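# Move wooden block from bench to cart floor

## Task

Lift the wooden block off the bench and lay it flat on the floor of the cart, at the cart's handle end next to the profiles. The drop flap must stay open, and anything already in place must still be in place at the finish. At the end both hands must be empty and clear of the cart, having released the block and backed away. The robot must be upright, not fallen or tilted, and touching nothing.

## Robot and tools

ROBOT. A Rainbow Robotics RB-Y1: a two-wheel differential base with two rear casters (0.58 m wide, front edge 0.10 m ahead of the drive axle, rear 0.57 m behind; turning on the spot sweeps a 0.58 m radius). It also has a four-joint torso, a two-joint head, and two 7-joint arms, each with a parallel gripper and a wrist camera whose case sticks out sideways. Cameras: head_camera, left_wrist_camera, right_wrist_camera.

FRAMES. The base frame has its origin on the floor midway between the drive wheels: x forward, y left, z up, in metres. Hand positions (left_hand, right_hand = the point between the finger pads) and chest are printed in this frame. Fingers point along the hand's -z axis and close along its x axis. base_odometry uses the base frame as it was at the start; it only counts wheel turns, so slip looks like motion. Heading is in rad, positive left.

move. One action per call, plus optional cameras (list of names, [] for none, omitted or ["all"] for all) and blocking (true or omitted: returns when everything is at rest; false: returns in about 0.5 s while motion continues). A valid action is "base" and/or "joints", optionally with min_time_s or contact_limits; or "target" alone or with min_time_s; or contact_limits alone. A call with no action just reports state and images.
- base: {"x_m_s", "turn_rad_s", "for_s"}. These are velocities, not a destination. x_m_s is forward speed (negative reverses), 0.005 to 0.4 m/s in magnitude, or 0. turn_rad_s is positive to the left, 0.02 to 1.509 rad/s in magnitude, or 0. for_s runs 0.1 to 5 s. Omitted speeds are 0. The base cannot move sideways. It ramps at 0.4 m/s² (turns 0.5 rad/s²), so distance is about speed × for_s and it coasts up to 1 s (turns 3.1 s) afterward. If |x| + 0.27·|turn| exceeds 0.4, both are scaled down.
- joints: a single dict of absolute targets keyed by joint name, in rad, with grippers in m of opening (0 to 0.1). Torso: torso_squat_rad 0..1.2 (lowers the chest), torso_shift_rad -0.3..0.6 (hips forward), torso_pitch_rad -0.2..1.4 (bow forward), torso_yaw_rad -1.5..1.5 (left positive; lift both arms out at least 0.2 rad first). Combined limits: squat+shift<=1.52; squat-shift+pitch<=1.57; shift+0.5pitch-0.4squat<=0.7; shift+0.3pitch-0.5squat<=0.39. Per arm (left_/right_): shoulder_pitch ±2.356 (negative swings forward/up), shoulder_roll (left 0..3.141, right -3.141..0; away from 0 lifts outward), shoulder_yaw ±2.094, elbow -2.617..0.01 (negative bends), forearm_roll ±3.141, wrist_pitch -1.57..1.919, hand_roll ±2.705, gripper_m 0..0.1. Head: head_pan_rad ±0.523, head_tilt_rad -0.35..1.57 (positive looks down).
- target: {"side": "left"|"right", "x", "y", "z" (m, base frame, -3..3), "quat_wxyz": [w,x,y,z]}. This is an absolute hand pose. It is solved once into joint angles, so the hand travels on an arc; split long moves into short steps. The pose is checked only against the robot's own body. It cannot be sent while another move runs.
- min_time_s: 0.1 to 8; the minimum duration of each arm, head and torso motion in the action.
- contact_limits: {"left_gripper_m", "right_gripper_m"} as motor current in mA, 200 to 672.5. It persists until changed and starts at 672.5.

RESULTS. "move" shows done or the worst status. Hand status is reached (within 10 mm and 2°), short (with the error) or refused (with a reason). Joint words: done, off_target, stopped, time_out, contact_stop (torso only), limit_stop_at_<name> (built-in guard; nothing is pushing), not_followed / "joint command not followed" (the arm-collision check withheld it), torque_fault, limit_stop_at_motor_heat. A time_out or contact_stop halts that whole joint group. If a call is refused or an unplanned stop starts, the rest of that reply's move, wait and finished_scene calls are skipped. Base "done" means the velocity was sent, not that the base moved. on_its_own lists things you did not command. lidar_m gives 12 distances, 30° sectors counter-clockwise from straight ahead, seen at 0.23 m height, "-" = nothing. motor_effort is wheel effort in %, with the peak in brackets; above about 30 at rest suggests pushing on something. Also reported: joint torques, external torques (estimated outside load), wrist force/torque (raw and offset), motor temperatures, and wheel_motors_off.

wait: {"seconds": 0..10, cameras}. Idles and reports; it returns early if running moves finish. stop: {cameras}. Brakes all running motion. zoom_image: {"camera", "region": [x0,y0,x1,y1]} in pixels of that camera's latest image, at most 504×504. read_manual: {"section": "licences"} returns licence text only. finished_scene: {"scene": current scene number}. It ends the scene irreversibly, so the goal must already hold.

GRASPING. Command an opening at least 0.005 m narrower than the object; the gripper then reads off_target or done, both normal. Lowering contact_limits softens the squeeze.

AVOID. Never let the arms strike or squeeze each other (grippers, fingers and camera cases count). With shoulder rolls near 0, forward arms meet; about 0.5 rad outward roll keeps them apart. Do not drop or fling the block, or release it while it moves. Avoid slamming or pushing hard. The base does not stop at furniture: wheels can stall, shut off for 2 s, or the body can catch and tip. Heavy or far-forward loads, or abrupt stops while driving forward, can tip the robot. Arm contact torque at the load limits (shoulders 65.8, elbow 33.8, wrist joints 23.5 N m) triggers a 10 s freeze. Motors heat when holding loads or straining: MOTOR HOT appears at 65 °C and the arm locks at 80 °C. Keep the torso within its combined limits. Thinking time also lets the simulation run.

Each tool is called as name(argument=value, ...), one argument or row to a line, values as JSON.

## Session

move(
  joints={"head_pan_rad":0.5,"head_tilt_rad":0.6},
  cameras=["head_camera"],
)

move(
  joints={"head_pan_rad":-0.5,"head_tilt_rad":0.6},
  cameras=["head_camera"],
)

Scene clock: 1.00 s.
Joint torques (N m): left_arm=[-1.56 -0.76 0.68 -0.48 -0.13 -0.55 -0.13] | right_arm=[-3.64 -0.59 -0.78 -1.41 0.04 -0.56 0]
External joint torques (N m): left_arm=[-0.18 -0.9 0.67 0.08 -0.14 -0.13 -0.12] | right_arm=[-0.04 0.53 -0.73 0.22 -0.02 0.03 -0.02]
Motor temperatures (°C): left_arm=[30 28 31 36 34 33 37] | right_arm=[34 30 32 30 35 36 34]
Wrist force (N): left_arm=[-0.1 1.3 -7.8] | right_arm=[-2.6 0.9 -4.7]
Wrist torque (N m): left_arm=[-0.30 0.15 0.11] | right_arm=[-0.08 -0.10 -0.10]
Wrist force, peak (N): left_arm=[0.1 1.6 -7.9] | right_arm=[-2.9 0.8 -5.4]
move: done
base_odometry: x=+0.000 y=+0.000 heading=+0.000
lidar_m: 0.74 1.04 1.57 4.56 1.51 1.06 1.01 1.09 1.44 3.61 1.10 0.79
base_status: not commanded
joint_positions: torso_squat_rad=+0.350 torso_shift_rad=+0.000 torso_pitch_rad=+0.000 torso_yaw_rad=+0.000 left_shoulder_pitch_rad=+0.037 left_shoulder_roll_rad=+0.004 left_shoulder_yaw_rad=-0.043 left_elbow_rad=-0.196 left_forearm_roll_rad=-0.014 left_wrist_pitch_rad=+0.002 left_hand_roll_rad=+0.027 left_gripper_m=+0.099 right_shoulder_pitch_rad=-0.040 right_shoulder_roll_rad=-0.021 right_shoulder_yaw_rad=-0.018 right_elbow_rad=-0.235 right_forearm_roll_rad=+0.049 right_wrist_pitch_rad=-0.014 right_hand_roll_rad=+0.035 right_gripper_m=+0.099 head_pan_rad=+0.500 head_tilt_rad=+0.600
joint_status: all done
wheel_motors_off: 0
motor_effort: left_wheel=+0(1) right_wheel=+0(2)
chest: x=-0.2280 y=+0.0001 z=+1.2475 quat_wxyz=(+1.000, +0.000, +0.000, +0.000) (m; base frame)
left_hand: x=-0.1598 y=+0.2200 z=+0.5653 quat_wxyz=(+0.997, +0.000, -0.079, -0.009) (m; base frame)
right_hand: x=-0.0823 y=-0.2360 z=+0.5770 quat_wxyz=(+0.989, -0.016, -0.142, +0.041) (m; base frame)
pictures: head_camera
camera_calibration:
head_camera: T_world_to_cam=[[0.480762, -0.876288, -0.0314125, 0.143715], [-0.465904, -0.224934, -0.855767, 1.19443], [0.742833, 0.426055, -0.516406, 0.845605], [0, 0, 0, 1]] pos_world=[-0.140746, 0.0343292, 1.46335]

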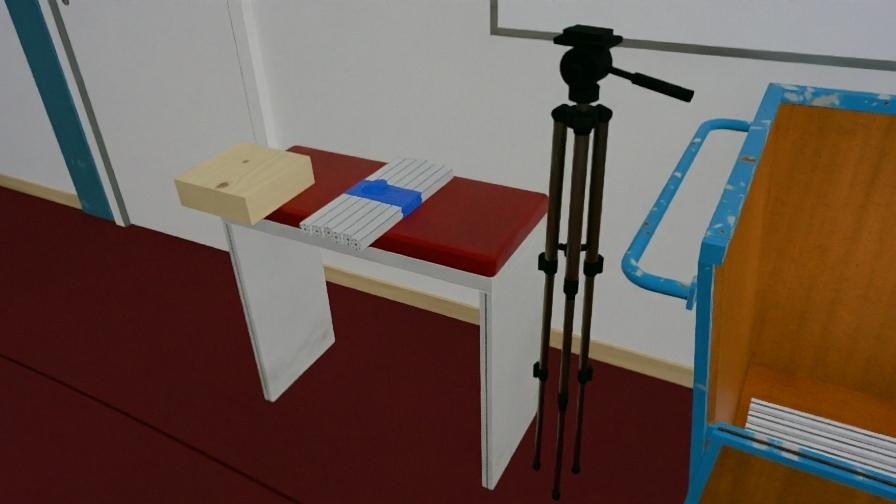

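Scene clock: 2.33 s.
Joint torques (N m): left_arm=[-1.48 -0.68 0.63 -0.47 -0.09 -0.53 0.07] | right_arm=[-3.64 -0.6 -0.55 -1.66 -0.1 -0.51 -0.14]
External joint torques (N m): left_arm=[-0.1 -0.83 0.61 0.09 -0.09 -0.1 0.08] | right_arm=[-0.05 0.52 -0.51 -0.03 -0.16 0.08 -0.15]
Motor temperatures (°C): left_arm=[30 28 31 36 34 33 37] | right_arm=[34 30 32 30 35 36 34]
Wrist force (N): left_arm=[-0.5 1.0 -7.4] | right_arm=[-2.4 1.8 -4.5]
Wrist torque (N m): left_arm=[-0.22 0.12 0.12] | right_arm=[-0.18 -0.07 -0.11]
Wrist force, peak (N): left_arm=[-0.7 1.3 -8.3] | right_arm=[-2.9 1.1 -5.5]
move: done
base_odometry: x=+0.000 y=+0.000 heading=+0.000
lidar_m: 0.74 1.03 1.57 4.56 1.51 1.08 1.01 1.08 1.44 3.62 1.09 0.78
base_status: not commanded
joint_positions: torso_squat_rad=+0.350 torso_shift_rad=+0.000 torso_pitch_rad=+0.000 torso_yaw_rad=+0.000 left_shoulder_pitch_rad=+0.037 left_shoulder_roll_rad=+0.004 left_shoulder_yaw_rad=-0.043 left_elbow_rad=-0.196 left_forearm_roll_rad=-0.014 left_wrist_pitch_rad=+0.002 left_hand_roll_rad=+0.027 left_gripper_m=+0.099 right_shoulder_pitch_rad=-0.040 right_shoulder_roll_rad=-0.021 right_shoulder_yaw_rad=-0.018 right_elbow_rad=-0.235 right_forearm_roll_rad=+0.049 right_wrist_pitch_rad=-0.014 right_hand_roll_rad=+0.035 right_gripper_m=+0.099 head_pan_rad=-0.500 head_tilt_rad=+0.600
joint_status: all done
wheel_motors_off: 0
motor_effort: left_wheel=+0(1) right_wheel=-1(2)
chest: x=-0.2280 y=+0.0001 z=+1.2475 quat_wxyz=(+1.000, +0.000, +0.000, +0.000) (m; base frame)
left_hand: x=-0.1598 y=+0.2200 z=+0.5653 quat_wxyz=(+0.997, +0.000, -0.079, -0.009) (m; base frame)
right_hand: x=-0.0823 y=-0.2360 z=+0.5770 quat_wxyz=(+0.989, -0.016, -0.142, +0.041) (m; base frame)
pictures: head_camera
camera_calibration:
head_camera: T_world_to_cam=[[-0.477517, -0.87806, -0.0314197, -0.053747], [-0.440952, 0.270428, -0.855821, 1.19955], [0.75996, -0.394815, -0.516316, 0.849156], [0, 0, 0, 1]] pos_world=[-0.142045, -0.0363253, 1.46335]

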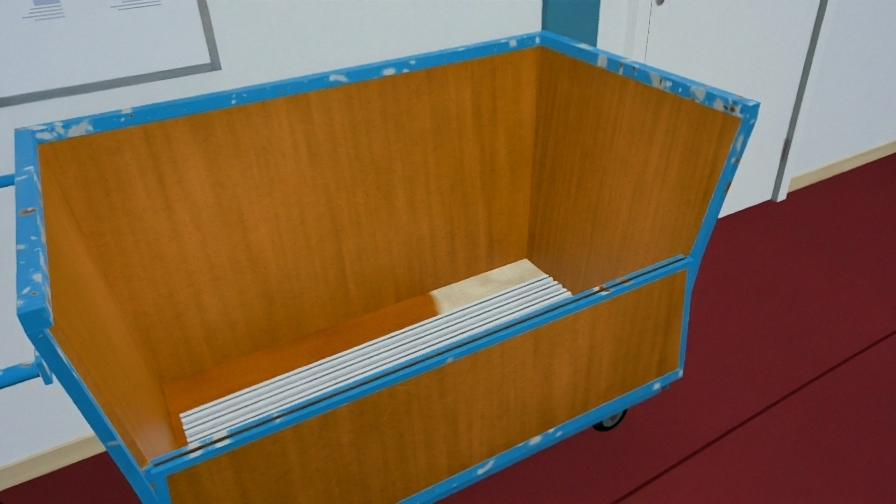

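move(
  base={"turn_rad_s":0.7,"for_s":1.844},
  joints={"torso_squat_rad":0.7,"torso_pitch_rad":0.35,"left_shoulder_pitch_rad":0.35,"left_shoulder_roll_rad":0.11,"left_shoulder_yaw_rad":-0.01,"left_elbow_rad":-1.65,"left_forearm_roll_rad":0.03,"left_wrist_pitch_rad":-0.56,"left_hand_roll_rad":0.09,"head_pan_rad":0.3,"head_tilt_rad":0.6},
  cameras=[],
)

move(
  base={"x_m_s":0.4,"for_s":2.44},
  cameras=[],
)

move(
  base={"turn_rad_s":-0.7,"for_s":1.844},
  cameras=["head_camera"],
)

Scene clock: 10.10 s.
Joint torques (N m): left_arm=[2.19 1.5 2.73 -7.93 0.27 -2.01 0.12] | right_arm=[6.05 -0.4 -0.92 2.58 -0.12 0.11 0.05]
External joint torques (N m): left_arm=[0.02 -1.07 0.98 0.47 0.12 -0.02 0.17] | right_arm=[0.17 0.52 -0.72 0.63 -0.1 0.04 0.06]
Motor temperatures (°C): left_arm=[30 28 31 36 34 33 37] | right_arm=[34 30 32 30 35 36 34]
Wrist force (N): left_arm=[-5.4 1.5 -1.7] | right_arm=[-0.7 0.6 -5.5]
Wrist torque (N m): left_arm=[-0.30 -0.15 0.18] | right_arm=[-0.01 -0.02 -0.08]
Wrist force, peak (N): left_arm=[0.2 0.6 -8.5] | right_arm=[-2.7 1.4 -5.3]
move: done
base_odometry: x=+0.000 y=+0.000 heading=+1.283
lidar_m: 2.84 2.29 1.23 1.02 1.02 1.17 1.91 3.41 0.94 0.74 0.74 1.06
base_status: done (sent for 1.83 of 1.83 s)
joint_positions: torso_squat_rad=+0.700 torso_shift_rad=+0.000 torso_pitch_rad=+0.350 torso_yaw_rad=+0.000 left_shoulder_pitch_rad=+0.350 left_shoulder_roll_rad=+0.110 left_shoulder_yaw_rad=-0.010 left_elbow_rad=-1.650 left_forearm_roll_rad=+0.030 left_wrist_pitch_rad=-0.560 left_hand_roll_rad=+0.090 left_gripper_m=+0.099 right_shoulder_pitch_rad=-0.040 right_shoulder_roll_rad=-0.021 right_shoulder_yaw_rad=-0.018 right_elbow_rad=-0.235 right_forearm_roll_rad=+0.049 right_wrist_pitch_rad=-0.014 right_hand_roll_rad=+0.035 right_gripper_m=+0.099 head_pan_rad=+0.300 head_tilt_rad=+0.600
joint_status: all done
wheel_motors_off: 0
motor_effort: left_wheel=+3(32) right_wheel=+17(52)
chest: x=-0.1219 y=+0.0001 z=+1.1066 quat_wxyz=(+0.985, +0.000, +0.174, +0.000) (m; base frame)
left_hand: x=+0.1766 y=+0.2879 z=+0.7712 quat_wxyz=(+0.722, +0.025, -0.691, +0.009) (m; base frame)
right_hand: x=-0.2150 y=-0.2360 z=+0.4268 quat_wxyz=(+0.999, -0.009, +0.032, +0.043) (m; base frame)
pictures: none
No camera images: "cameras" was empty.

Scene clock: 13.90 s.
Joint torques (N m): left_arm=[2.12 1.62 2.65 -7.95 0.21 -2 0.13] | right_arm=[6.53 -0.62 -0.75 2.48 -0.12 0.1 -0.04]
External joint torques (N m): left_arm=[-0.05 -0.94 0.9 0.45 0.06 -0.01 0.18] | right_arm=[0.66 0.3 -0.56 0.53 -0.1 0.03 -0.04]
Motor temperatures (°C): left_arm=[30 28 31 36 34 33 37] | right_arm=[34 30 32 30 35 36 34]
Wrist force (N): left_arm=[-6.1 1.5 -1.6] | right_arm=[-0.4 0.6 -5.2]
Wrist torque (N m): left_arm=[-0.26 -0.23 0.20] | right_arm=[-0.01 -0.01 -0.09]
Wrist force, peak (N): left_arm=[-6.5 1.7 -2.3] | right_arm=[-0.6 1.4 -5.6]
move: done
base_odometry: x=+0.276 y=+0.933 heading=+1.283
lidar_m: 2.23 2.94 1.58 1.33 1.32 1.50 2.46 1.02 0.88 0.74 0.75 0.70
base_status: done (sent for 2.43 of 2.43 s)
joint_positions: torso_squat_rad=+0.700 torso_shift_rad=+0.000 torso_pitch_rad=+0.350 torso_yaw_rad=+0.000 left_shoulder_pitch_rad=+0.350 left_shoulder_roll_rad=+0.110 left_shoulder_yaw_rad=-0.010 left_elbow_rad=-1.650 left_forearm_roll_rad=+0.030 left_wrist_pitch_rad=-0.560 left_hand_roll_rad=+0.090 left_gripper_m=+0.099 right_shoulder_pitch_rad=-0.040 right_shoulder_roll_rad=-0.021 right_shoulder_yaw_rad=-0.018 right_elbow_rad=-0.235 right_forearm_roll_rad=+0.049 right_wrist_pitch_rad=-0.014 right_hand_roll_rad=+0.035 right_gripper_m=+0.099 head_pan_rad=+0.300 head_tilt_rad=+0.600
joint_status: not commanded
wheel_motors_off: 0
motor_effort: left_wheel=+10(42) right_wheel=-7(51)
chest: x=-0.1219 y=+0.0001 z=+1.1066 quat_wxyz=(+0.985, +0.000, +0.174, +0.000) (m; base frame)
left_hand: x=+0.1767 y=+0.2879 z=+0.7712 quat_wxyz=(+0.722, +0.025, -0.691, +0.009) (m; base frame)
right_hand: x=-0.2149 y=-0.2360 z=+0.4268 quat_wxyz=(+0.999, -0.009, +0.032, +0.043) (m; base frame)
pictures: none
No camera images: "cameras" was empty.

Scene clock: 17.47 s.
Joint torques (N m): left_arm=[2.09 1.46 2.64 -7.96 0.24 -2.05 0.16] | right_arm=[6.69 -0.27 -0.62 2.72 -0.32 0.18 0.1]
External joint torques (N m): left_arm=[-0.08 -1.1 0.88 0.43 0.1 -0.06 0.21] | right_arm=[0.81 0.66 -0.43 0.78 -0.29 0.12 0.1]
Motor temperatures (°C): left_arm=[30 28 31 36 34 33 37] | right_arm=[34 30 32 30 35 36 34]
Wrist force (N): left_arm=[-5.4 1.7 -1.7] | right_arm=[-0.4 0.6 -4.8]
Wrist torque (N m): left_arm=[-0.30 -0.18 0.19] | right_arm=[-0.01 0.04 -0.11]
Wrist force, peak (N): left_arm=[-6.6 1.4 -2.1] | right_arm=[-0.7 1.1 -5.7]
move: done
base_odometry: x=+0.276 y=+0.933 heading=+0.001
lidar_m: 1.23 0.70 1.67 4.34 1.96 1.39 1.32 1.39 1.85 2.03 0.95 0.71
base_status: done (sent for 1.83 of 1.83 s)
joint_positions: torso_squat_rad=+0.700 torso_shift_rad=+0.000 torso_pitch_rad=+0.350 torso_yaw_rad=+0.000 left_shoulder_pitch_rad=+0.350 left_shoulder_roll_rad=+0.110 left_shoulder_yaw_rad=-0.010 left_elbow_rad=-1.650 left_forearm_roll_rad=+0.030 left_wrist_pitch_rad=-0.560 left_hand_roll_rad=+0.090 left_gripper_m=+0.099 right_shoulder_pitch_rad=-0.040 right_shoulder_roll_rad=-0.021 right_shoulder_yaw_rad=-0.018 right_elbow_rad=-0.235 right_forearm_roll_rad=+0.049 right_wrist_pitch_rad=-0.014 right_hand_roll_rad=+0.035 right_gripper_m=+0.099 head_pan_rad=+0.300 head_tilt_rad=+0.600
joint_status: not commanded
wheel_motors_off: 0
motor_effort: left_wheel=+20(39) right_wheel=+0(44)
chest: x=-0.1219 y=+0.0001 z=+1.1066 quat_wxyz=(+0.985, +0.000, +0.174, +0.000) (m; base frame)
left_hand: x=+0.1767 y=+0.2879 z=+0.7712 quat_wxyz=(+0.722, +0.025, -0.691, +0.009) (m; base frame)
right_hand: x=-0.2149 y=-0.2360 z=+0.4268 quat_wxyz=(+0.999, -0.009, +0.032, +0.043) (m; base frame)
pictures: head_camera
camera_calibration:
head_camera: T_world_to_cam=[[0.26826, -0.954333, -0.131474, 0.177087], [-0.764417, -0.127818, -0.631925, 0.839964], [0.586262, 0.270021, -0.763797, 0.94715], [0, 0, 0, 1]] pos_world=[0.0392983, 0.0206121, 1.27751]

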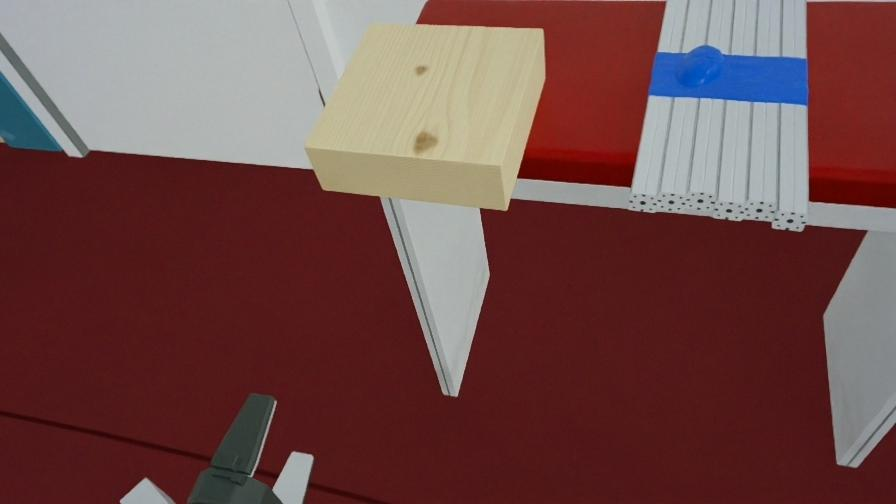

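move(
  base={"x_m_s":0.2,"for_s":1.02},
  cameras=[],
)

move(
  target={"side":"left","x":0.26,"y":0.282,"z":0.750,"quat_wxyz":[0.7071,0,-0.7071,0]},
  cameras=["head_camera","left_wrist_camera"],
)

Scene clock: 21.20 s.
Joint torques (N m): left_arm=[2.01 1.51 2.58 -8.02 0.1 -1.97 0.17] | right_arm=[6.67 -0.27 -0.89 2.58 -0.2 0.16 -0.04]
External joint torques (N m): left_arm=[-0.16 -1.05 0.82 0.37 -0.04 0.02 0.22] | right_arm=[0.79 0.66 -0.7 0.63 -0.18 0.1 -0.04]
Motor temperatures (°C): left_arm=[30 28 31 36 34 33 37] | right_arm=[34 30 32 30 35 36 34]
Wrist force (N): left_arm=[-5.3 1.4 -2.0] | right_arm=[-0.7 0.8 -5.0]
Wrist torque (N m): left_arm=[-0.24 -0.13 0.19] | right_arm=[-0.03 -0.02 -0.09]
Wrist force, peak (N): left_arm=[-6.3 0.9 -2.7] | right_arm=[-0.2 0.6 -5.7]
move: done
base_odometry: x=+0.483 y=+0.933 heading=+0.000
lidar_m: 1.03 0.53 1.40 3.58 2.25 1.60 1.53 1.59 2.11 1.14 0.71 0.55
base_status: done (sent for 1.03 of 1.03 s)
joint_positions: torso_squat_rad=+0.700 torso_shift_rad=+0.000 torso_pitch_rad=+0.350 torso_yaw_rad=+0.000 left_shoulder_pitch_rad=+0.350 left_shoulder_roll_rad=+0.110 left_shoulder_yaw_rad=-0.010 left_elbow_rad=-1.650 left_forearm_roll_rad=+0.030 left_wrist_pitch_rad=-0.560 left_hand_roll_rad=+0.090 left_gripper_m=+0.099 right_shoulder_pitch_rad=-0.040 right_shoulder_roll_rad=-0.021 right_shoulder_yaw_rad=-0.018 right_elbow_rad=-0.235 right_forearm_roll_rad=+0.049 right_wrist_pitch_rad=-0.014 right_hand_roll_rad=+0.035 right_gripper_m=+0.099 head_pan_rad=+0.300 head_tilt_rad=+0.600
joint_status: not commanded
wheel_motors_off: 0
motor_effort: left_wheel=-7(49) right_wheel=+9(40)
chest: x=-0.1219 y=+0.0001 z=+1.1066 quat_wxyz=(+0.985, +0.000, +0.174, +0.000) (m; base frame)
left_hand: x=+0.1767 y=+0.2879 z=+0.7712 quat_wxyz=(+0.722, +0.025, -0.691, +0.009) (m; base frame)
right_hand: x=-0.2149 y=-0.2360 z=+0.4268 quat_wxyz=(+0.999, -0.009, +0.032, +0.043) (m; base frame)
pictures: none
No camera images: "cameras" was empty.

Scene clock: 22.20 s.
Joint torques (N m): left_arm=[-1.7 2.51 2.88 -7.78 0.2 -2.43 0.14] | right_arm=[6.55 -0.35 -0.65 2.41 -0.05 0.12 -0.01]
External joint torques (N m): left_arm=[1.02 -0.78 1.07 0.69 0.05 -0.44 0.19] | right_arm=[0.66 0.58 -0.46 0.46 -0.03 0.05 -0.01]
Motor temperatures (°C): left_arm=[30 28 31 36 34 33 37] | right_arm=[34 30 32 30 35 36 34]
Wrist force (N): left_arm=[-5.6 1.2 -1.7] | right_arm=[-0.9 0.8 -4.8]
Wrist torque (N m): left_arm=[-0.29 -0.14 0.17] | right_arm=[-0.05 -0.04 -0.08]
Wrist force, peak (N): left_arm=[-6.7 1.8 -2.0] | right_arm=[-0.8 0.9 -5.6]
move: done
base_odometry: x=+0.483 y=+0.933 heading=+0.000
lidar_m: 1.03 0.54 1.40 3.60 2.26 1.60 1.53 1.58 2.14 1.12 0.70 0.55
base_status: not commanded
joint_positions: torso_squat_rad=+0.700 torso_shift_rad=+0.000 torso_pitch_rad=+0.350 torso_yaw_rad=+0.000 left_shoulder_pitch_rad=+0.029 left_shoulder_roll_rad=+0.147 left_shoulder_yaw_rad=+0.023 left_elbow_rad=-1.359 left_forearm_roll_rad=+0.041 left_wrist_pitch_rad=-0.586 left_hand_roll_rad=+0.114 left_gripper_m=+0.099 right_shoulder_pitch_rad=-0.040 right_shoulder_roll_rad=-0.021 right_shoulder_yaw_rad=-0.018 right_elbow_rad=-0.235 right_forearm_roll_rad=+0.049 right_wrist_pitch_rad=-0.014 right_hand_roll_rad=+0.035 right_gripper_m=+0.099 head_pan_rad=+0.300 head_tilt_rad=+0.600
joint_status: all done
wheel_motors_off: 0
motor_effort: left_wheel=-10(11) right_wheel=+9(11)
chest: x=-0.1218 y=+0.0001 z=+1.1066 quat_wxyz=(+0.985, +0.000, +0.174, +0.000) (m; base frame)
left_hand: x=+0.2601 y=+0.2819 z=+0.7502 quat_wxyz=(+0.707, +0.000, -0.707, +0.000) (m; base frame)
left_hand_status: reached (checked arc, planned for 0.7 s): 0 mm and 0.0 deg off.
right_hand: x=-0.2149 y=-0.2360 z=+0.4268 quat_wxyz=(+0.999, -0.009, +0.032, +0.043) (m; base frame)
pictures: head_camera, left_wrist_camera
camera_calibration:
head_camera: T_world_to_cam=[[0.26826, -0.954333, -0.131474, 0.177087], [-0.764417, -0.127818, -0.631925, 0.839964], [0.586262, 0.270021, -0.763797, 0.94715], [0, 0, 0, 1]] pos_world=[0.0392983, 0.0206121, 1.27751]
left_wrist_camera: T_world_to_cam=[[0.00953145, 0.0269074, 0.999592, -0.760583], [-0.459172, -0.887897, 0.0282791, 0.377526], [0.888296, -0.459254, 0.00389219, -0.0320319], [0, 0, 0, 1]] pos_world=[0.209052, 0.340959, 0.749721]

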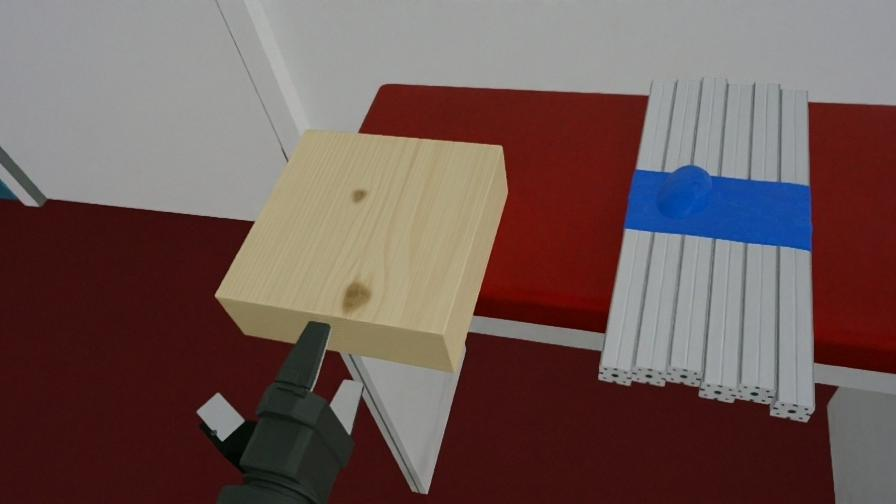

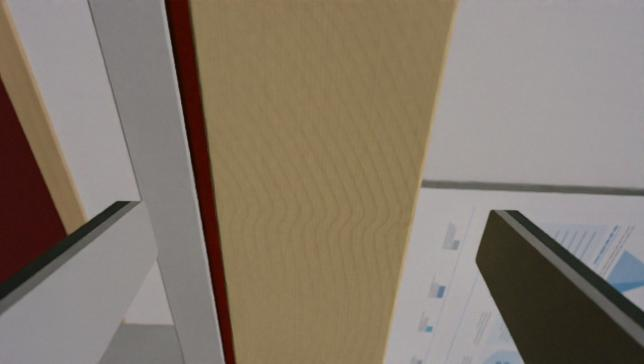

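move(
  target={"side":"left","x":0.342,"y":0.282,"z":0.749,"quat_wxyz":[0.7071,0,-0.7071,0]},
  cameras=["left_wrist_camera","head_camera"],
)

move(
  joints={"left_gripper_m":0.03},
  cameras=[],
)

move(
  target={"side":"left","x":0.335,"y":0.282,"z":0.83,"quat_wxyz":[0.7071,0,-0.7071,0]},
  min_time_s=1.5,
  cameras=["head_camera"],
)

Scene clock: 25.10 s.
Joint torques (N m): left_arm=[-6.41 3.37 3.06 -7.73 0.09 -2.13 -0.29] | right_arm=[6.72 -0.4 -1.03 2.6 -0.15 0.17 -0.01]
External joint torques (N m): left_arm=[1.16 -0.97 1.33 0.96 -0.04 -0.14 -0.24] | right_arm=[0.84 0.53 -0.83 0.65 -0.13 0.11 -0.01]
Motor temperatures (°C): left_arm=[30 28 31 36 34 33 37] | right_arm=[34 30 32 30 35 36 34]
Wrist force (N): left_arm=[-5.8 1.3 -1.2] | right_arm=[-0.3 0.9 -5.1]
Wrist torque (N m): left_arm=[-0.23 -0.21 0.16] | right_arm=[-0.05 0.04 -0.13]
Wrist force, peak (N): left_arm=[-6.7 1.9 -0.9] | right_arm=[-0.5 0.7 -5.7]
move: done
base_odometry: x=+0.483 y=+0.933 heading=+0.000
lidar_m: 1.02 0.53 1.39 3.60 2.26 1.61 1.53 1.60 2.14 1.15 0.72 0.54
base_status: not commanded
joint_positions: torso_squat_rad=+0.700 torso_shift_rad=+0.000 torso_pitch_rad=+0.350 torso_yaw_rad=+0.000 left_shoulder_pitch_rad=-0.248 left_shoulder_roll_rad=+0.169 left_shoulder_yaw_rad=+0.070 left_elbow_rad=-1.129 left_forearm_roll_rad=+0.059 left_wrist_pitch_rad=-0.544 left_hand_roll_rad=+0.106 left_gripper_m=+0.099 right_shoulder_pitch_rad=-0.040 right_shoulder_roll_rad=-0.021 right_shoulder_yaw_rad=-0.018 right_elbow_rad=-0.235 right_forearm_roll_rad=+0.049 right_wrist_pitch_rad=-0.014 right_hand_roll_rad=+0.035 right_gripper_m=+0.099 head_pan_rad=+0.300 head_tilt_rad=+0.600
joint_status: all done
wheel_motors_off: 0
motor_effort: left_wheel=-10(11) right_wheel=+9(11)
chest: x=-0.1219 y=+0.0001 z=+1.1066 quat_wxyz=(+0.985, +0.000, +0.174, +0.000) (m; base frame)
left_hand: x=+0.3420 y=+0.2819 z=+0.7493 quat_wxyz=(+0.707, +0.000, -0.707, +0.000) (m; base frame)
left_hand_status: reached (checked arc, planned for 0.6 s): 0 mm and 0.0 deg off.
right_hand: x=-0.2149 y=-0.2360 z=+0.4268 quat_wxyz=(+0.999, -0.009, +0.032, +0.043) (m; base frame)
pictures: head_camera, left_wrist_camera
camera_calibration:
head_camera: T_world_to_cam=[[0.26826, -0.954333, -0.131474, 0.177087], [-0.764417, -0.127818, -0.631925, 0.839964], [0.586262, 0.270021, -0.763797, 0.94715], [0, 0, 0, 1]] pos_world=[0.0392983, 0.0206121, 1.27751]
left_wrist_camera: T_world_to_cam=[[0.0095326, 0.0269096, 0.999592, -0.760465], [-0.459172, -0.887897, 0.0282816, 0.415155], [0.888296, -0.459254, 0.00389217, -0.10478], [0, 0, 0, 1]] pos_world=[0.290952, 0.340959, 0.748821]

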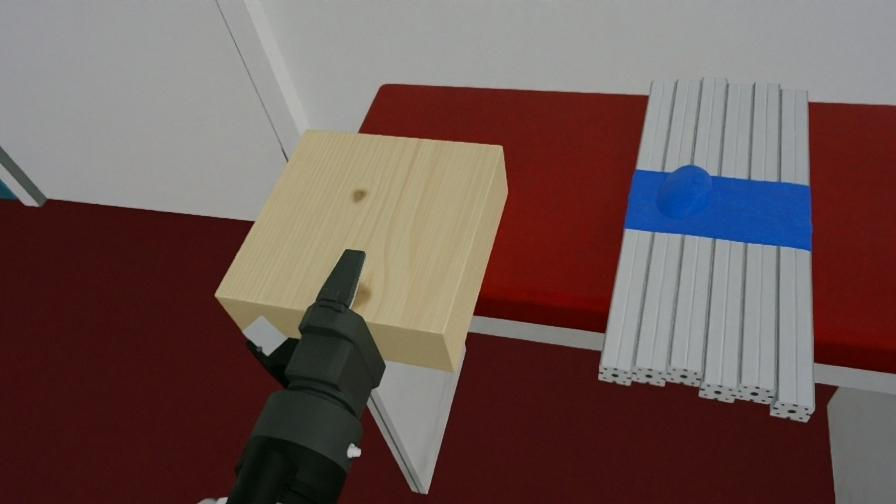

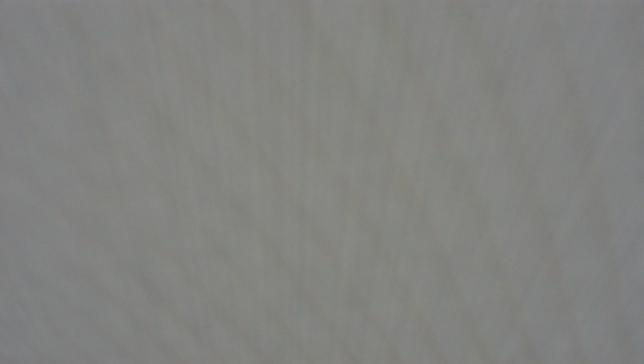

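Scene clock: 26.40 s.
Joint torques (N m): left_arm=[-6.19 3.12 2.76 -6.51 0.28 -0.51 -0.15] | right_arm=[6.54 -0.16 -0.85 2.47 -0.16 0.18 -0.01]
External joint torques (N m): left_arm=[1.39 -1.23 1.03 2.19 0.15 1.47 -0.09] | right_arm=[0.67 0.77 -0.66 0.52 -0.14 0.12 -0.01]
Motor temperatures (°C): left_arm=[30 28 31 36 34 33 37] | right_arm=[34 30 32 30 35 36 34]
Wrist force (N): left_arm=[1.2 0.9 1.4] | right_arm=[-0.8 1.0 -5.4]
Wrist torque (N m): left_arm=[-0.15 -0.64 0.08] | right_arm=[-0.09 -0.03 -0.10]
Wrist force, peak (N): left_arm=[-6.1 1.9 -1.5] | right_arm=[-1.2 0.8 -5.8]
move: off_target
base_odometry: x=+0.483 y=+0.933 heading=+0.000
lidar_m: 1.03 0.54 1.40 3.60 2.25 1.61 1.52 1.60 2.13 1.13 0.72 0.55
base_status: not commanded
joint_positions: torso_squat_rad=+0.700 torso_shift_rad=+0.000 torso_pitch_rad=+0.350 torso_yaw_rad=+0.000 left_shoulder_pitch_rad=-0.248 left_shoulder_roll_rad=+0.169 left_shoulder_yaw_rad=+0.071 left_elbow_rad=-1.129 left_forearm_roll_rad=+0.059 left_wrist_pitch_rad=-0.544 left_hand_roll_rad=+0.106 left_gripper_m=+0.075 right_shoulder_pitch_rad=-0.040 right_shoulder_roll_rad=-0.021 right_shoulder_yaw_rad=-0.018 right_elbow_rad=-0.235 right_forearm_roll_rad=+0.049 right_wrist_pitch_rad=-0.014 right_hand_roll_rad=+0.035 right_gripper_m=+0.099 head_pan_rad=+0.300 head_tilt_rad=+0.600
joint_status: left_gripper_m off_target (ended at +0.075, target +0.030)
wheel_motors_off: 0
motor_effort: left_wheel=-8(10) right_wheel=+8(10)
chest: x=-0.1220 y=+0.0001 z=+1.1066 quat_wxyz=(+0.985, +0.000, +0.174, +0.000) (m; base frame)
left_hand: x=+0.3421 y=+0.2819 z=+0.7497 quat_wxyz=(+0.707, +0.000, -0.707, +0.000) (m; base frame)
right_hand: x=-0.2149 y=-0.2360 z=+0.4268 quat_wxyz=(+0.999, -0.009, +0.032, +0.043) (m; base frame)
pictures: none
No camera images: "cameras" was empty.

Scene clock: 28.23 s.
Joint torques (N m): left_arm=[-15.6 5 4.84 -22.25 0.07 -9.58 -0.18] | right_arm=[6.68 -0.07 -0.68 2.41 -0.16 0.02 -0.1]
External joint torques (N m): left_arm=[-9.71 1.15 2.58 -12.15 -0.02 -7.6 -0.12] | right_arm=[0.78 0.87 -0.49 0.45 -0.14 -0.05 -0.09]
Motor temperatures (°C): left_arm=[30 28 31 36 34 33 37] | right_arm=[34 30 32 30 35 36 34]
Wrist force (N): left_arm=[-27.3 1.2 -1.9] | right_arm=[-0.5 0.7 -5.5]
Wrist torque (N m): left_arm=[-0.20 1.71 0.55] | right_arm=[-0.06 0.00 -0.10]
Wrist force, peak (N): left_arm=[-33.0 3.2 -0.6] | right_arm=[-0.3 1.4 -5.5]
move: done
base_odometry: x=+0.483 y=+0.933 heading=+0.000
lidar_m: 1.03 0.53 1.41 3.58 2.26 1.61 1.53 1.59 2.13 1.13 0.70 0.54
base_status: not commanded
joint_positions: torso_squat_rad=+0.700 torso_shift_rad=+0.000 torso_pitch_rad=+0.351 torso_yaw_rad=+0.000 left_shoulder_pitch_rad=-0.067 left_shoulder_roll_rad=+0.178 left_shoulder_yaw_rad=+0.062 left_elbow_rad=-1.633 left_forearm_roll_rad=+0.059 left_wrist_pitch_rad=-0.211 left_hand_roll_rad=+0.124 left_gripper_m=+0.074 right_shoulder_pitch_rad=-0.040 right_shoulder_roll_rad=-0.021 right_shoulder_yaw_rad=-0.018 right_elbow_rad=-0.235 right_forearm_roll_rad=+0.049 right_wrist_pitch_rad=-0.014 right_hand_roll_rad=+0.035 right_gripper_m=+0.099 head_pan_rad=+0.300 head_tilt_rad=+0.600
joint_status: all done
wheel_motors_off: 0
motor_effort: left_wheel=-9(14) right_wheel=+8(10)
chest: x=-0.1216 y=+0.0002 z=+1.1065 quat_wxyz=(+0.985, +0.000, +0.174, +0.000) (m; base frame)
left_hand: x=+0.3338 y=+0.2825 z=+0.8266 quat_wxyz=(+0.709, +0.000, -0.705, +0.000) (m; base frame)
left_hand_status: reached (checked arc, planned for 1.5 s): 4 mm and 0.3 deg off.
right_hand: x=-0.2150 y=-0.2360 z=+0.4269 quat_wxyz=(+0.999, -0.009, +0.032, +0.043) (m; base frame)
pictures: head_camera
camera_calibration:
head_camera: T_world_to_cam=[[0.268121, -0.95438, -0.131417, 0.176997], [-0.76478, -0.127903, -0.631468, 0.839653], [0.585852, 0.269815, -0.764184, 0.94733], [0, 0, 0, 1]] pos_world=[0.0396981, 0.0207123, 1.27741]

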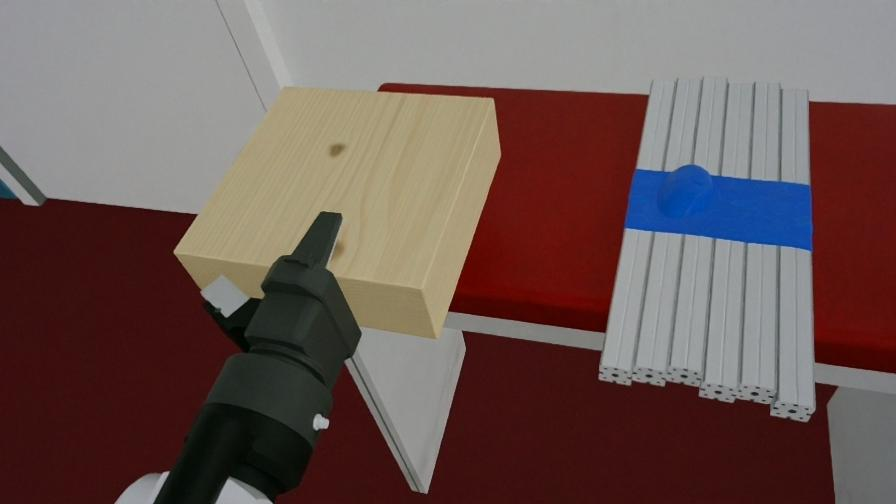

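move(
  base={"x_m_s":-0.4,"for_s":1.37},
  cameras=[],
)

move(
  base={"turn_rad_s":-0.8,"for_s":1.964},
  cameras=[],
)

move(
  base={"x_m_s":0.4,"for_s":3.7},
  joints={"torso_squat_rad":0.2,"torso_shift_rad":0.0,"torso_pitch_rad":0.8,"head_pan_rad":0.2,"head_tilt_rad":0.1},
  cameras=[],
)

move(
  base={"turn_rad_s":0.8,"for_s":1.964},
  cameras=["head_camera"],
)

Scene clock: 38.17 s.
Joint torques (N m): left_arm=[-15.99 4.97 5.23 -21.95 0.02 -9.63 -0.06] | right_arm=[6.32 -0.21 -0.88 2.26 -0.17 0.19 -0.02]
External joint torques (N m): left_arm=[-10.1 1.11 2.97 -11.85 -0.06 -7.65 -0.01] | right_arm=[0.41 0.73 -0.68 0.3 -0.15 0.12 -0.02]
Motor temperatures (°C): left_arm=[31 28 31 37 34 34 37] | right_arm=[34 30 32 30 35 36 34]
Wrist force (N): left_arm=[-28.1 2.2 -1.9] | right_arm=[-0.7 0.7 -4.9]
Wrist torque (N m): left_arm=[-0.27 1.62 0.54] | right_arm=[-0.02 -0.04 -0.11]
Wrist force, peak (N): left_arm=[-29.1 2.0 -1.5] | right_arm=[-0.9 1.3 -5.8]
move: done
base_odometry: x=-0.064 y=+0.933 heading=-0.001
lidar_m: 1.29 1.00 2.15 4.43 1.46 1.03 0.98 1.02 1.38 3.42 1.18 1.03
base_status: done (sent for 1.37 of 1.37 s)
joint_positions: torso_squat_rad=+0.700 torso_shift_rad=+0.000 torso_pitch_rad=+0.351 torso_yaw_rad=+0.000 left_shoulder_pitch_rad=-0.067 left_shoulder_roll_rad=+0.178 left_shoulder_yaw_rad=+0.062 left_elbow_rad=-1.633 left_forearm_roll_rad=+0.059 left_wrist_pitch_rad=-0.211 left_hand_roll_rad=+0.124 left_gripper_m=+0.074 right_shoulder_pitch_rad=-0.040 right_shoulder_roll_rad=-0.021 right_shoulder_yaw_rad=-0.018 right_elbow_rad=-0.235 right_forearm_roll_rad=+0.049 right_wrist_pitch_rad=-0.014 right_hand_roll_rad=+0.035 right_gripper_m=+0.099 head_pan_rad=+0.300 head_tilt_rad=+0.600
joint_status: not commanded
wheel_motors_off: 0
motor_effort: left_wheel=-13(37) right_wheel=+14(51)
chest: x=-0.1215 y=+0.0002 z=+1.1065 quat_wxyz=(+0.985, +0.000, +0.174, +0.000) (m; base frame)
left_hand: x=+0.3338 y=+0.2824 z=+0.8266 quat_wxyz=(+0.709, +0.000, -0.705, +0.000) (m; base frame)
right_hand: x=-0.2152 y=-0.2360 z=+0.4269 quat_wxyz=(+0.999, -0.009, +0.033, +0.043) (m; base frame)
pictures: none
No camera images: "cameras" was empty.

Scene clock: 42.07 s.
Joint torques (N m): left_arm=[-15.44 4.87 4.9 -21.75 0.04 -9.43 -0.15] | right_arm=[6.21 -0.31 -1.03 2.54 -0.17 0.06 0.05]
External joint torques (N m): left_arm=[-9.55 1.02 2.64 -11.65 -0.04 -7.44 -0.09] | right_arm=[0.3 0.63 -0.84 0.58 -0.15 -0.01 0.05]
Motor temperatures (°C): left_arm=[31 28 31 37 34 34 37] | right_arm=[34 30 31 30 35 36 34]
Wrist force (N): left_arm=[-27.1 2.0 -2.4] | right_arm=[-0.3 0.8 -5.1]
Wrist torque (N m): left_arm=[-0.19 1.66 0.53] | right_arm=[-0.07 0.05 -0.08]
Wrist force, peak (N): left_arm=[-28.3 2.5 -1.7] | right_arm=[-0.8 1.5 -5.5]
move: done
base_odometry: x=-0.064 y=+0.933 heading=-1.574
lidar_m: 3.30 1.20 1.03 1.25 1.01 2.13 4.65 1.50 1.04 0.99 1.01 1.32
base_status: done (sent for 1.97 of 1.97 s)
joint_positions: torso_squat_rad=+0.700 torso_shift_rad=+0.000 torso_pitch_rad=+0.351 torso_yaw_rad=+0.000 left_shoulder_pitch_rad=-0.067 left_shoulder_roll_rad=+0.178 left_shoulder_yaw_rad=+0.062 left_elbow_rad=-1.633 left_forearm_roll_rad=+0.059 left_wrist_pitch_rad=-0.211 left_hand_roll_rad=+0.124 left_gripper_m=+0.074 right_shoulder_pitch_rad=-0.040 right_shoulder_roll_rad=-0.021 right_shoulder_yaw_rad=-0.018 right_elbow_rad=-0.235 right_forearm_roll_rad=+0.049 right_wrist_pitch_rad=-0.014 right_hand_roll_rad=+0.035 right_gripper_m=+0.099 head_pan_rad=+0.300 head_tilt_rad=+0.600
joint_status: not commanded
wheel_motors_off: 0
motor_effort: left_wheel=+17(47) right_wheel=+2(48)
chest: x=-0.1215 y=+0.0002 z=+1.1065 quat_wxyz=(+0.985, +0.000, +0.175, +0.000) (m; base frame)
left_hand: x=+0.3338 y=+0.2824 z=+0.8266 quat_wxyz=(+0.709, +0.000, -0.705, +0.000) (m; base frame)
right_hand: x=-0.2152 y=-0.2360 z=+0.4269 quat_wxyz=(+0.999, -0.009, +0.033, +0.043) (m; base frame)
pictures: none
No camera images: "cameras" was empty.

Scene clock: 47.13 s.
Joint torques (N m): left_arm=[-1.74 3.55 5.13 -17.36 0.01 -8.68 -0.18] | right_arm=[17.69 0.08 -0.73 7.19 -0.27 0.98 -0.08]
External joint torques (N m): left_arm=[-5.4 0.76 3.1 -9.57 -0.07 -6.85 -0.14] | right_arm=[0.8 0.62 -0.37 1.04 -0.15 0.08 -0.06]
Motor temperatures (°C): left_arm=[31 28 31 37 34 34 37] | right_arm=[34 30 31 30 35 36 34]
Wrist force (N): left_arm=[-23.9 2.1 -14.3] | right_arm=[2.3 0.8 -4.2]
Wrist torque (N m): left_arm=[-0.44 1.60 0.46] | right_arm=[-0.06 0.16 -0.10]
Wrist force, peak (N): left_arm=[-24.8 1.7 -16.4] | right_arm=[0.1 1.0 -5.7]
move: done
base_odometry: x=-0.069 y=-0.547 heading=-1.574
lidar_m: 3.07 2.46 0.90 0.85 0.87 1.49 4.38 1.38 0.98 0.92 0.93 1.26
base_status: done (sent for 3.7 of 3.7 s)
joint_positions: torso_squat_rad=+0.200 torso_shift_rad=+0.000 torso_pitch_rad=+0.801 torso_yaw_rad=+0.000 left_shoulder_pitch_rad=-0.069 left_shoulder_roll_rad=+0.178 left_shoulder_yaw_rad=+0.062 left_elbow_rad=-1.634 left_forearm_roll_rad=+0.059 left_wrist_pitch_rad=-0.212 left_hand_roll_rad=+0.124 left_gripper_m=+0.074 right_shoulder_pitch_rad=-0.040 right_shoulder_roll_rad=-0.021 right_shoulder_yaw_rad=-0.018 right_elbow_rad=-0.235 right_forearm_roll_rad=+0.049 right_wrist_pitch_rad=-0.014 right_hand_roll_rad=+0.035 right_gripper_m=+0.099 head_pan_rad=+0.200 head_tilt_rad=+0.100
joint_status: all done
wheel_motors_off: 0
motor_effort: left_wheel=+4(52) right_wheel=-4(39)
chest: x=-0.0056 y=+0.0002 z=+1.1819 quat_wxyz=(+0.921, +0.000, +0.390, +0.000) (m; base frame)
left_hand: x=+0.2833 y=+0.2821 z=+0.7323 quat_wxyz=(+0.848, +0.000, -0.530, +0.000) (m; base frame)
right_hand: x=-0.3855 y=-0.2360 z=+0.6107 quat_wxyz=(+0.966, +0.001, +0.254, +0.044) (m; base frame)
pictures: none
No camera images: "cameras" was empty.

Scene clock: 51.03 s.
Joint torques (N m): left_arm=[-2.26 3.28 5.1 -17.52 -0.02 -8.62 -0.11] | right_arm=[17.75 -0.32 -0.89 7.3 -0.15 0.97 -0.03]
External joint torques (N m): left_arm=[-5.91 0.5 3.07 -9.74 -0.09 -6.79 -0.06] | right_arm=[0.87 0.21 -0.53 1.14 -0.03 0.07 0]
Motor temperatures (°C): left_arm=[31 28 31 38 34 35 37] | right_arm=[34 30 31 30 35 36 34]
Wrist force (N): left_arm=[-24.2 1.5 -13.7] | right_arm=[2.4 0.7 -4.2]
Wrist torque (N m): left_arm=[-0.43 1.54 0.49] | right_arm=[-0.04 0.20 -0.08]
Wrist force, peak (N): left_arm=[-25.0 1.7 -14.9] | right_arm=[2.4 0.3 -5.1]
move: done
base_odometry: x=-0.069 y=-0.547 heading=-0.001
lidar_m: 0.85 0.89 1.48 4.13 1.33 0.96 0.90 0.96 1.29 3.19 2.43 0.91
base_status: done (sent for 1.97 of 1.97 s)
joint_positions: torso_squat_rad=+0.200 torso_shift_rad=+0.000 torso_pitch_rad=+0.801 torso_yaw_rad=+0.000 left_shoulder_pitch_rad=-0.068 left_shoulder_roll_rad=+0.178 left_shoulder_yaw_rad=+0.062 left_elbow_rad=-1.634 left_forearm_roll_rad=+0.059 left_wrist_pitch_rad=-0.212 left_hand_roll_rad=+0.124 left_gripper_m=+0.074 right_shoulder_pitch_rad=-0.040 right_shoulder_roll_rad=-0.021 right_shoulder_yaw_rad=-0.018 right_elbow_rad=-0.235 right_forearm_roll_rad=+0.049 right_wrist_pitch_rad=-0.014 right_hand_roll_rad=+0.035 right_gripper_m=+0.099 head_pan_rad=+0.200 head_tilt_rad=+0.100
joint_status: not commanded
wheel_motors_off: 0
motor_effort: left_wheel=+1(39) right_wheel=+16(39)
chest: x=-0.0056 y=+0.0002 z=+1.1819 quat_wxyz=(+0.921, +0.000, +0.390, +0.000) (m; base frame)
left_hand: x=+0.2833 y=+0.2822 z=+0.7323 quat_wxyz=(+0.848, +0.000, -0.530, +0.000) (m; base frame)
right_hand: x=-0.3856 y=-0.2360 z=+0.6107 quat_wxyz=(+0.966, +0.001, +0.254, +0.044) (m; base frame)
pictures: head_camera
camera_calibration:
head_camera: T_world_to_cam=[[0.130436, -0.976319, -0.172589, 0.204631], [-0.750136, 0.0166437, -0.661074, 1.02963], [0.648292, 0.215693, -0.730202, 0.798821], [0, 0, 0, 1]] pos_world=[0.227806, 0.0103484, 1.29928]

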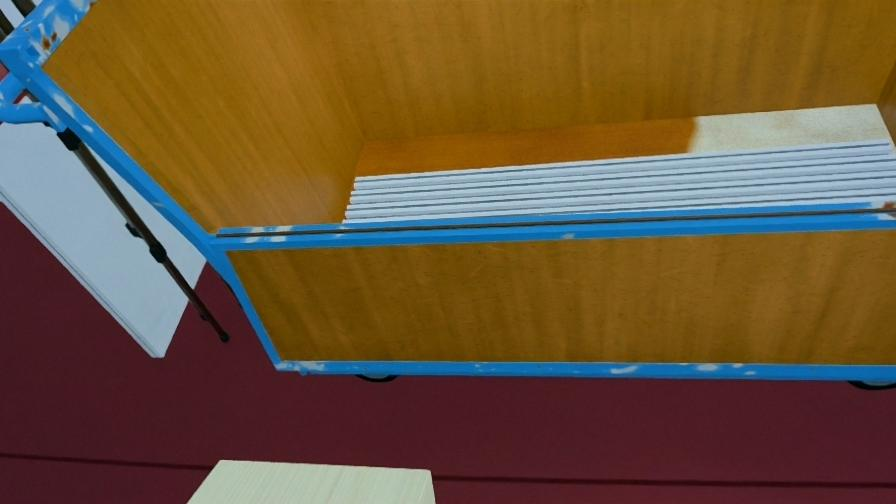

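move(
  target={"side":"left","x":0.30,"y":0.33,"z":0.86,"quat_wxyz":[0.6533,0.2706,-0.6533,0.2706]},
  cameras=[],
)

move(
  target={"side":"left","x":0.38,"y":0.375,"z":0.86,"quat_wxyz":[0.6411,0.2982,-0.2982,0.6411]},
  cameras=["head_camera"],
)

move(
  base={"turn_rad_s":0.05,"for_s":0.38},
  joints={"head_pan_rad":0.3,"head_tilt_rad":0.3},
  cameras=[],
)

Scene clock: 56.40 s.
Joint torques (N m): left_arm=[-5.09 2.59 2.14 -16.91 -7.59 -4.47 -0.22] | right_arm=[17.77 -0.11 -0.86 7.22 -0.19 1.04 0.03]
External joint torques (N m): left_arm=[-5.42 2.92 2.36 -8.41 -6.03 -3.52 -0.17] | right_arm=[0.88 0.43 -0.51 1.07 -0.06 0.14 0.05]
Motor temperatures (°C): left_arm=[31 28 31 38 34 35 37] | right_arm=[34 30 31 30 35 36 34]
Wrist force (N): left_arm=[-27.9 1.6 -3.2] | right_arm=[1.8 0.7 -4.3]
Wrist torque (N m): left_arm=[-0.27 1.66 0.55] | right_arm=[-0.03 0.12 -0.08]
Wrist force, peak (N): left_arm=[-36.4 9.3 -10.3] | right_arm=[2.2 0.8 -5.1]
move: done
base_odometry: x=-0.069 y=-0.547 heading=-0.001
lidar_m: 0.85 0.88 1.49 4.13 1.34 0.96 0.90 0.96 1.28 3.19 2.42 0.89
base_status: not commanded
joint_positions: torso_squat_rad=+0.200 torso_shift_rad=+0.000 torso_pitch_rad=+0.801 torso_yaw_rad=+0.000 left_shoulder_pitch_rad=-0.210 left_shoulder_roll_rad=-0.001 left_shoulder_yaw_rad=-0.107 left_elbow_rad=-1.738 left_forearm_roll_rad=+1.185 left_wrist_pitch_rad=-1.034 left_hand_roll_rad=-1.074 left_gripper_m=+0.074 right_shoulder_pitch_rad=-0.040 right_shoulder_roll_rad=-0.021 right_shoulder_yaw_rad=-0.018 right_elbow_rad=-0.235 right_forearm_roll_rad=+0.049 right_wrist_pitch_rad=-0.014 right_hand_roll_rad=+0.035 right_gripper_m=+0.099 head_pan_rad=+0.200 head_tilt_rad=+0.100
joint_status: all done
wheel_motors_off: 0
motor_effort: left_wheel=-1(8) right_wheel=+18(20)
chest: x=-0.0056 y=+0.0003 z=+1.1819 quat_wxyz=(+0.921, +0.000, +0.390, +0.000) (m; base frame)
left_hand: x=+0.2992 y=+0.3298 z=+0.8585 quat_wxyz=(+0.655, +0.270, -0.652, +0.271) (m; base frame)
left_hand_status: reached (checked arc, planned for 1.1 s): 2 mm and 0.3 deg off.
right_hand: x=-0.3856 y=-0.2360 z=+0.6107 quat_wxyz=(+0.966, +0.001, +0.254, +0.044) (m; base frame)
pictures: none
No camera images: "cameras" was empty.

Scene clock: 57.77 s.
Joint torques (N m): left_arm=[-14.66 8.15 -1.41 -15.1 -7.34 2.22 -0.18] | right_arm=[17.89 -0.04 -0.9 7.06 -0.34 0.96 0]
External joint torques (N m): left_arm=[-3.93 5.29 0.05 -6.27 -5.78 1.81 -0.14] | right_arm=[1.01 0.5 -0.54 0.91 -0.22 0.06 0.02]
Motor temperatures (°C): left_arm=[31 28 31 38 34 35 37] | right_arm=[34 30 31 30 35 36 34]
Wrist force (N): left_arm=[-21.2 3.3 -19.5] | right_arm=[2.0 0.7 -4.7]
Wrist torque (N m): left_arm=[-0.39 1.32 0.45] | right_arm=[-0.03 0.16 -0.06]
Wrist force, peak (N): left_arm=[-32.8 -5.9 0.3] | right_arm=[2.9 0.9 -4.9]
move: short
base_odometry: x=-0.069 y=-0.547 heading=-0.001
lidar_m: 0.85 0.88 1.48 4.12 1.34 0.96 0.91 0.96 1.27 3.20 2.42 0.90
base_status: not commanded
joint_positions: torso_squat_rad=+0.200 torso_shift_rad=+0.000 torso_pitch_rad=+0.801 torso_yaw_rad=+0.000 left_shoulder_pitch_rad=-0.920 left_shoulder_roll_rad=-0.002 left_shoulder_yaw_rad=+0.302 left_elbow_rad=-1.774 left_forearm_roll_rad=+2.120 left_wrist_pitch_rad=-1.570 left_hand_roll_rad=-1.798 left_gripper_m=+0.074 right_shoulder_pitch_rad=-0.040 right_shoulder_roll_rad=-0.021 right_shoulder_yaw_rad=-0.018 right_elbow_rad=-0.235 right_forearm_roll_rad=+0.049 right_wrist_pitch_rad=-0.014 right_hand_roll_rad=+0.035 right_gripper_m=+0.099 head_pan_rad=+0.200 head_tilt_rad=+0.100
joint_status: all done
wheel_motors_off: 0
motor_effort: left_wheel=-1(4) right_wheel=+18(22)
chest: x=-0.0056 y=+0.0003 z=+1.1820 quat_wxyz=(+0.921, +0.000, +0.390, +0.000) (m; base frame)
left_hand: x=+0.3795 y=+0.3748 z=+0.8582 quat_wxyz=(+0.653, +0.272, -0.346, +0.616) (m; base frame)
left_hand_status: short (checked arc, as near as the solve gets, planned for 1.0 s): 2 mm and 7.0 deg off. The place is met; only the turn is off.
right_hand: x=-0.3856 y=-0.2360 z=+0.6107 quat_wxyz=(+0.966, +0.001, +0.254, +0.044) (m; base frame)
pictures: head_camera
camera_calibration:
head_camera: T_world_to_cam=[[0.1304, -0.97634, -0.172501, 0.204538], [-0.75004, 0.0166435, -0.661184, 1.02968], [0.648411, 0.215601, -0.730123, 0.798758], [0, 0, 0, 1]] pos_world=[0.227706, 0.0103486, 1.29928]

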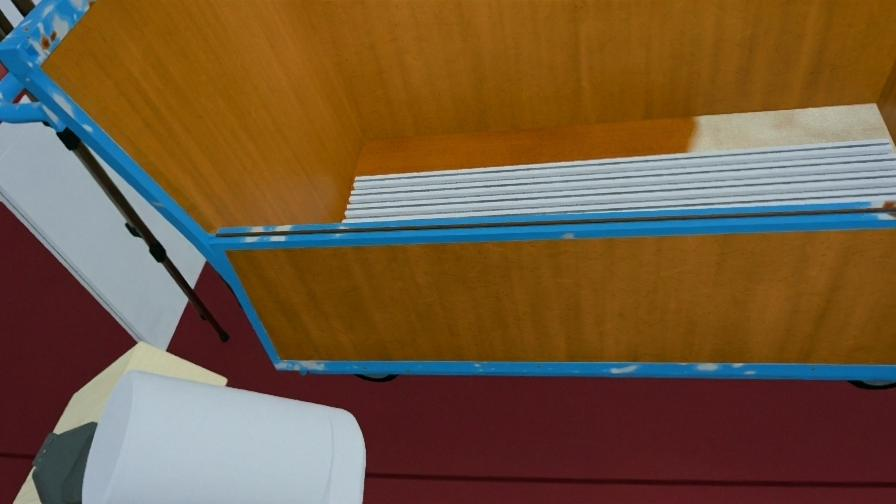

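Scene clock: 58.60 s.
Joint torques (N m): left_arm=[-14.93 7.89 -1.95 -15.09 -7.07 2.04 -0.18] | right_arm=[17.83 0.1 -0.96 7.13 -0.22 0.94 -0.02]
External joint torques (N m): left_arm=[-4.2 5.02 -0.5 -6.26 -5.51 1.64 -0.14] | right_arm=[0.95 0.65 -0.61 0.98 -0.1 0.04 0]
Motor temperatures (°C): left_arm=[31 28 31 38 34 35 37] | right_arm=[34 30 31 30 35 36 34]
Wrist force (N): left_arm=[-20.9 3.8 -19.4] | right_arm=[2.6 0.8 -4.3]
Wrist torque (N m): left_arm=[-0.39 1.37 0.42] | right_arm=[-0.04 0.20 -0.04]
Wrist force, peak (N): left_arm=[-21.8 3.9 -19.3] | right_arm=[2.4 0.4 -4.8]
move: done
base_odometry: x=-0.069 y=-0.547 heading=+0.017
lidar_m: 0.85 0.89 1.49 3.85 1.32 0.95 0.90 0.96 1.29 3.38 2.37 0.91
base_status: done (sent for 0.37 of 0.37 s)
joint_positions: torso_squat_rad=+0.200 torso_shift_rad=+0.000 torso_pitch_rad=+0.801 torso_yaw_rad=+0.000 left_shoulder_pitch_rad=-0.920 left_shoulder_roll_rad=-0.002 left_shoulder_yaw_rad=+0.302 left_elbow_rad=-1.774 left_forearm_roll_rad=+2.120 left_wrist_pitch_rad=-1.570 left_hand_roll_rad=-1.798 left_gripper_m=+0.074 right_shoulder_pitch_rad=-0.040 right_shoulder_roll_rad=-0.021 right_shoulder_yaw_rad=-0.018 right_elbow_rad=-0.235 right_forearm_roll_rad=+0.049 right_wrist_pitch_rad=-0.014 right_hand_roll_rad=+0.035 right_gripper_m=+0.099 head_pan_rad=+0.300 head_tilt_rad=+0.300
joint_status: all done
wheel_motors_off: 0
motor_effort: left_wheel=-1(18) right_wheel=+18(35)
chest: x=-0.0056 y=+0.0003 z=+1.1820 quat_wxyz=(+0.921, +0.000, +0.390, +0.000) (m; base frame)
left_hand: x=+0.3795 y=+0.3749 z=+0.8582 quat_wxyz=(+0.653, +0.272, -0.346, +0.616) (m; base frame)
right_hand: x=-0.3856 y=-0.2360 z=+0.6107 quat_wxyz=(+0.966, +0.001, +0.254, +0.044) (m; base frame)
pictures: none
No camera images: "cameras" was empty.

move(
  target={"side":"left","x":0.42,"y":0.37,"z":0.89,"quat_wxyz":[0.6411,0.2982,-0.2982,0.6411]},
  cameras=[],
)

move(
  base={"x_m_s":0.3,"for_s":1.9},
  joints={"head_pan_rad":0.25,"head_tilt_rad":0.4},
  cameras=["head_camera"],
)

Scene clock: 61.23 s.
Joint torques (N m): left_arm=[-17.67 8.33 -3.75 -13.91 -6.98 2.3 -0.48] | right_arm=[17.63 0.39 -0.67 7.05 -0.25 1.03 -0.11]
External joint torques (N m): left_arm=[-4.44 4.89 -1.53 -5.2 -5.43 1.79 -0.44] | right_arm=[0.75 0.93 -0.32 0.9 -0.12 0.13 -0.09]
Motor temperatures (°C): left_arm=[31 28 31 38 34 34 37] | right_arm=[34 30 31 30 35 36 34]
Wrist force (N): left_arm=[-22.0 3.8 -18.5] | right_arm=[2.3 0.5 -4.5]
Wrist torque (N m): left_arm=[-0.34 1.42 0.46] | right_arm=[-0.05 0.20 -0.08]
Wrist force, peak (N): left_arm=[-24.1 7.5 -21.4] | right_arm=[2.3 0.4 -5.0]
move: short
base_odometry: x=-0.069 y=-0.547 heading=+0.017
lidar_m: 0.86 0.89 1.49 3.85 1.31 0.95 0.91 0.95 1.30 3.38 2.38 0.90
base_status: not commanded
joint_positions: torso_squat_rad=+0.200 torso_shift_rad=+0.000 torso_pitch_rad=+0.801 torso_yaw_rad=+0.000 left_shoulder_pitch_rad=-1.084 left_shoulder_roll_rad=-0.001 left_shoulder_yaw_rad=+0.365 left_elbow_rad=-1.690 left_forearm_roll_rad=+2.059 left_wrist_pitch_rad=-1.570 left_hand_roll_rad=-1.860 left_gripper_m=+0.074 right_shoulder_pitch_rad=-0.040 right_shoulder_roll_rad=-0.021 right_shoulder_yaw_rad=-0.018 right_elbow_rad=-0.235 right_forearm_roll_rad=+0.049 right_wrist_pitch_rad=-0.014 right_hand_roll_rad=+0.035 right_gripper_m=+0.099 head_pan_rad=+0.300 head_tilt_rad=+0.300
joint_status: all done
wheel_motors_off: 0
motor_effort: left_wheel=-3(5) right_wheel=+19(21)
chest: x=-0.0057 y=+0.0003 z=+1.1820 quat_wxyz=(+0.921, +0.000, +0.390, +0.000) (m; base frame)
left_hand: x=+0.4197 y=+0.3701 z=+0.8882 quat_wxyz=(+0.652, +0.273, -0.356, +0.611) (m; base frame)
left_hand_status: short (checked arc, as near as the solve gets, planned for 0.5 s): 2 mm and 8.1 deg off. The place is met; only the turn is off.
right_hand: x=-0.3855 y=-0.2360 z=+0.6107 quat_wxyz=(+0.966, +0.001, +0.254, +0.044) (m; base frame)
pictures: none
No camera images: "cameras" was empty.

Scene clock: 64.27 s.
Joint torques (N m): left_arm=[-17.85 8.41 -3.72 -14.02 -7.07 2.28 -0.44] | right_arm=[17.65 -0.04 -0.72 7.1 -0.32 0.97 0.02]
External joint torques (N m): left_arm=[-4.56 4.98 -1.47 -5.31 -5.53 1.76 -0.39] | right_arm=[0.76 0.51 -0.36 0.95 -0.2 0.07 0.04]
Motor temperatures (°C): left_arm=[31 28 31 38 34 34 37] | right_arm=[34 30 31 30 35 36 34]
Wrist force (N): left_arm=[-22.1 3.9 -18.9] | right_arm=[1.7 0.5 -4.2]
Wrist torque (N m): left_arm=[-0.36 1.31 0.41] | right_arm=[-0.05 0.11 -0.07]
Wrist force, peak (N): left_arm=[-22.9 3.6 -19.8] | right_arm=[2.4 0.1 -5.0]
move: done
base_odometry: x=+0.501 y=-0.537 heading=+0.017
lidar_m: 0.28 0.30 0.41 1.87 2.15 1.54 1.48 1.55 2.11 4.49 0.41 0.29
base_status: done (sent for 1.9 of 1.9 s)
joint_positions: torso_squat_rad=+0.200 torso_shift_rad=+0.000 torso_pitch_rad=+0.801 torso_yaw_rad=+0.000 left_shoulder_pitch_rad=-1.084 left_shoulder_roll_rad=-0.002 left_shoulder_yaw_rad=+0.365 left_elbow_rad=-1.689 left_forearm_roll_rad=+2.059 left_wrist_pitch_rad=-1.570 left_hand_roll_rad=-1.860 left_gripper_m=+0.074 right_shoulder_pitch_rad=-0.040 right_shoulder_roll_rad=-0.021 right_shoulder_yaw_rad=-0.018 right_elbow_rad=-0.235 right_forearm_roll_rad=+0.049 right_wrist_pitch_rad=-0.014 right_hand_roll_rad=+0.035 right_gripper_m=+0.099 head_pan_rad=+0.250 head_tilt_rad=+0.400
joint_status: all done
wheel_motors_off: 0
motor_effort: left_wheel=+5(37) right_wheel=-6(46)
chest: x=-0.0056 y=+0.0003 z=+1.1819 quat_wxyz=(+0.921, +0.000, +0.390, +0.000) (m; base frame)
left_hand: x=+0.4197 y=+0.3701 z=+0.8881 quat_wxyz=(+0.652, +0.273, -0.356, +0.611) (m; base frame)
right_hand: x=-0.3855 y=-0.2360 z=+0.6107 quat_wxyz=(+0.966, +0.001, +0.254, +0.044) (m; base frame)
pictures: head_camera
camera_calibration:
head_camera: T_world_to_cam=[[0.155625, -0.966537, -0.203928, 0.241722], [-0.90722, -0.0581736, -0.416616, 0.734647], [0.390811, 0.249843, -0.885915, 1.04152], [0, 0, 0, 1]] pos_world=[0.221829, 0.0161533, 1.27806]

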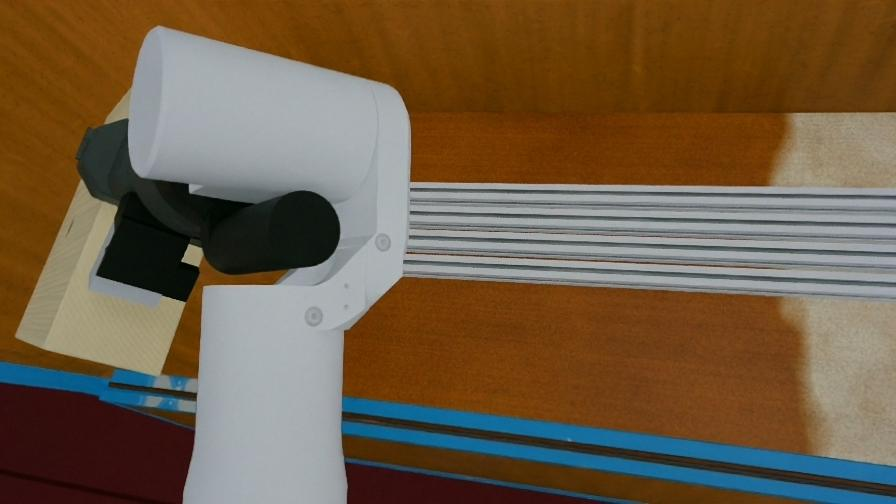

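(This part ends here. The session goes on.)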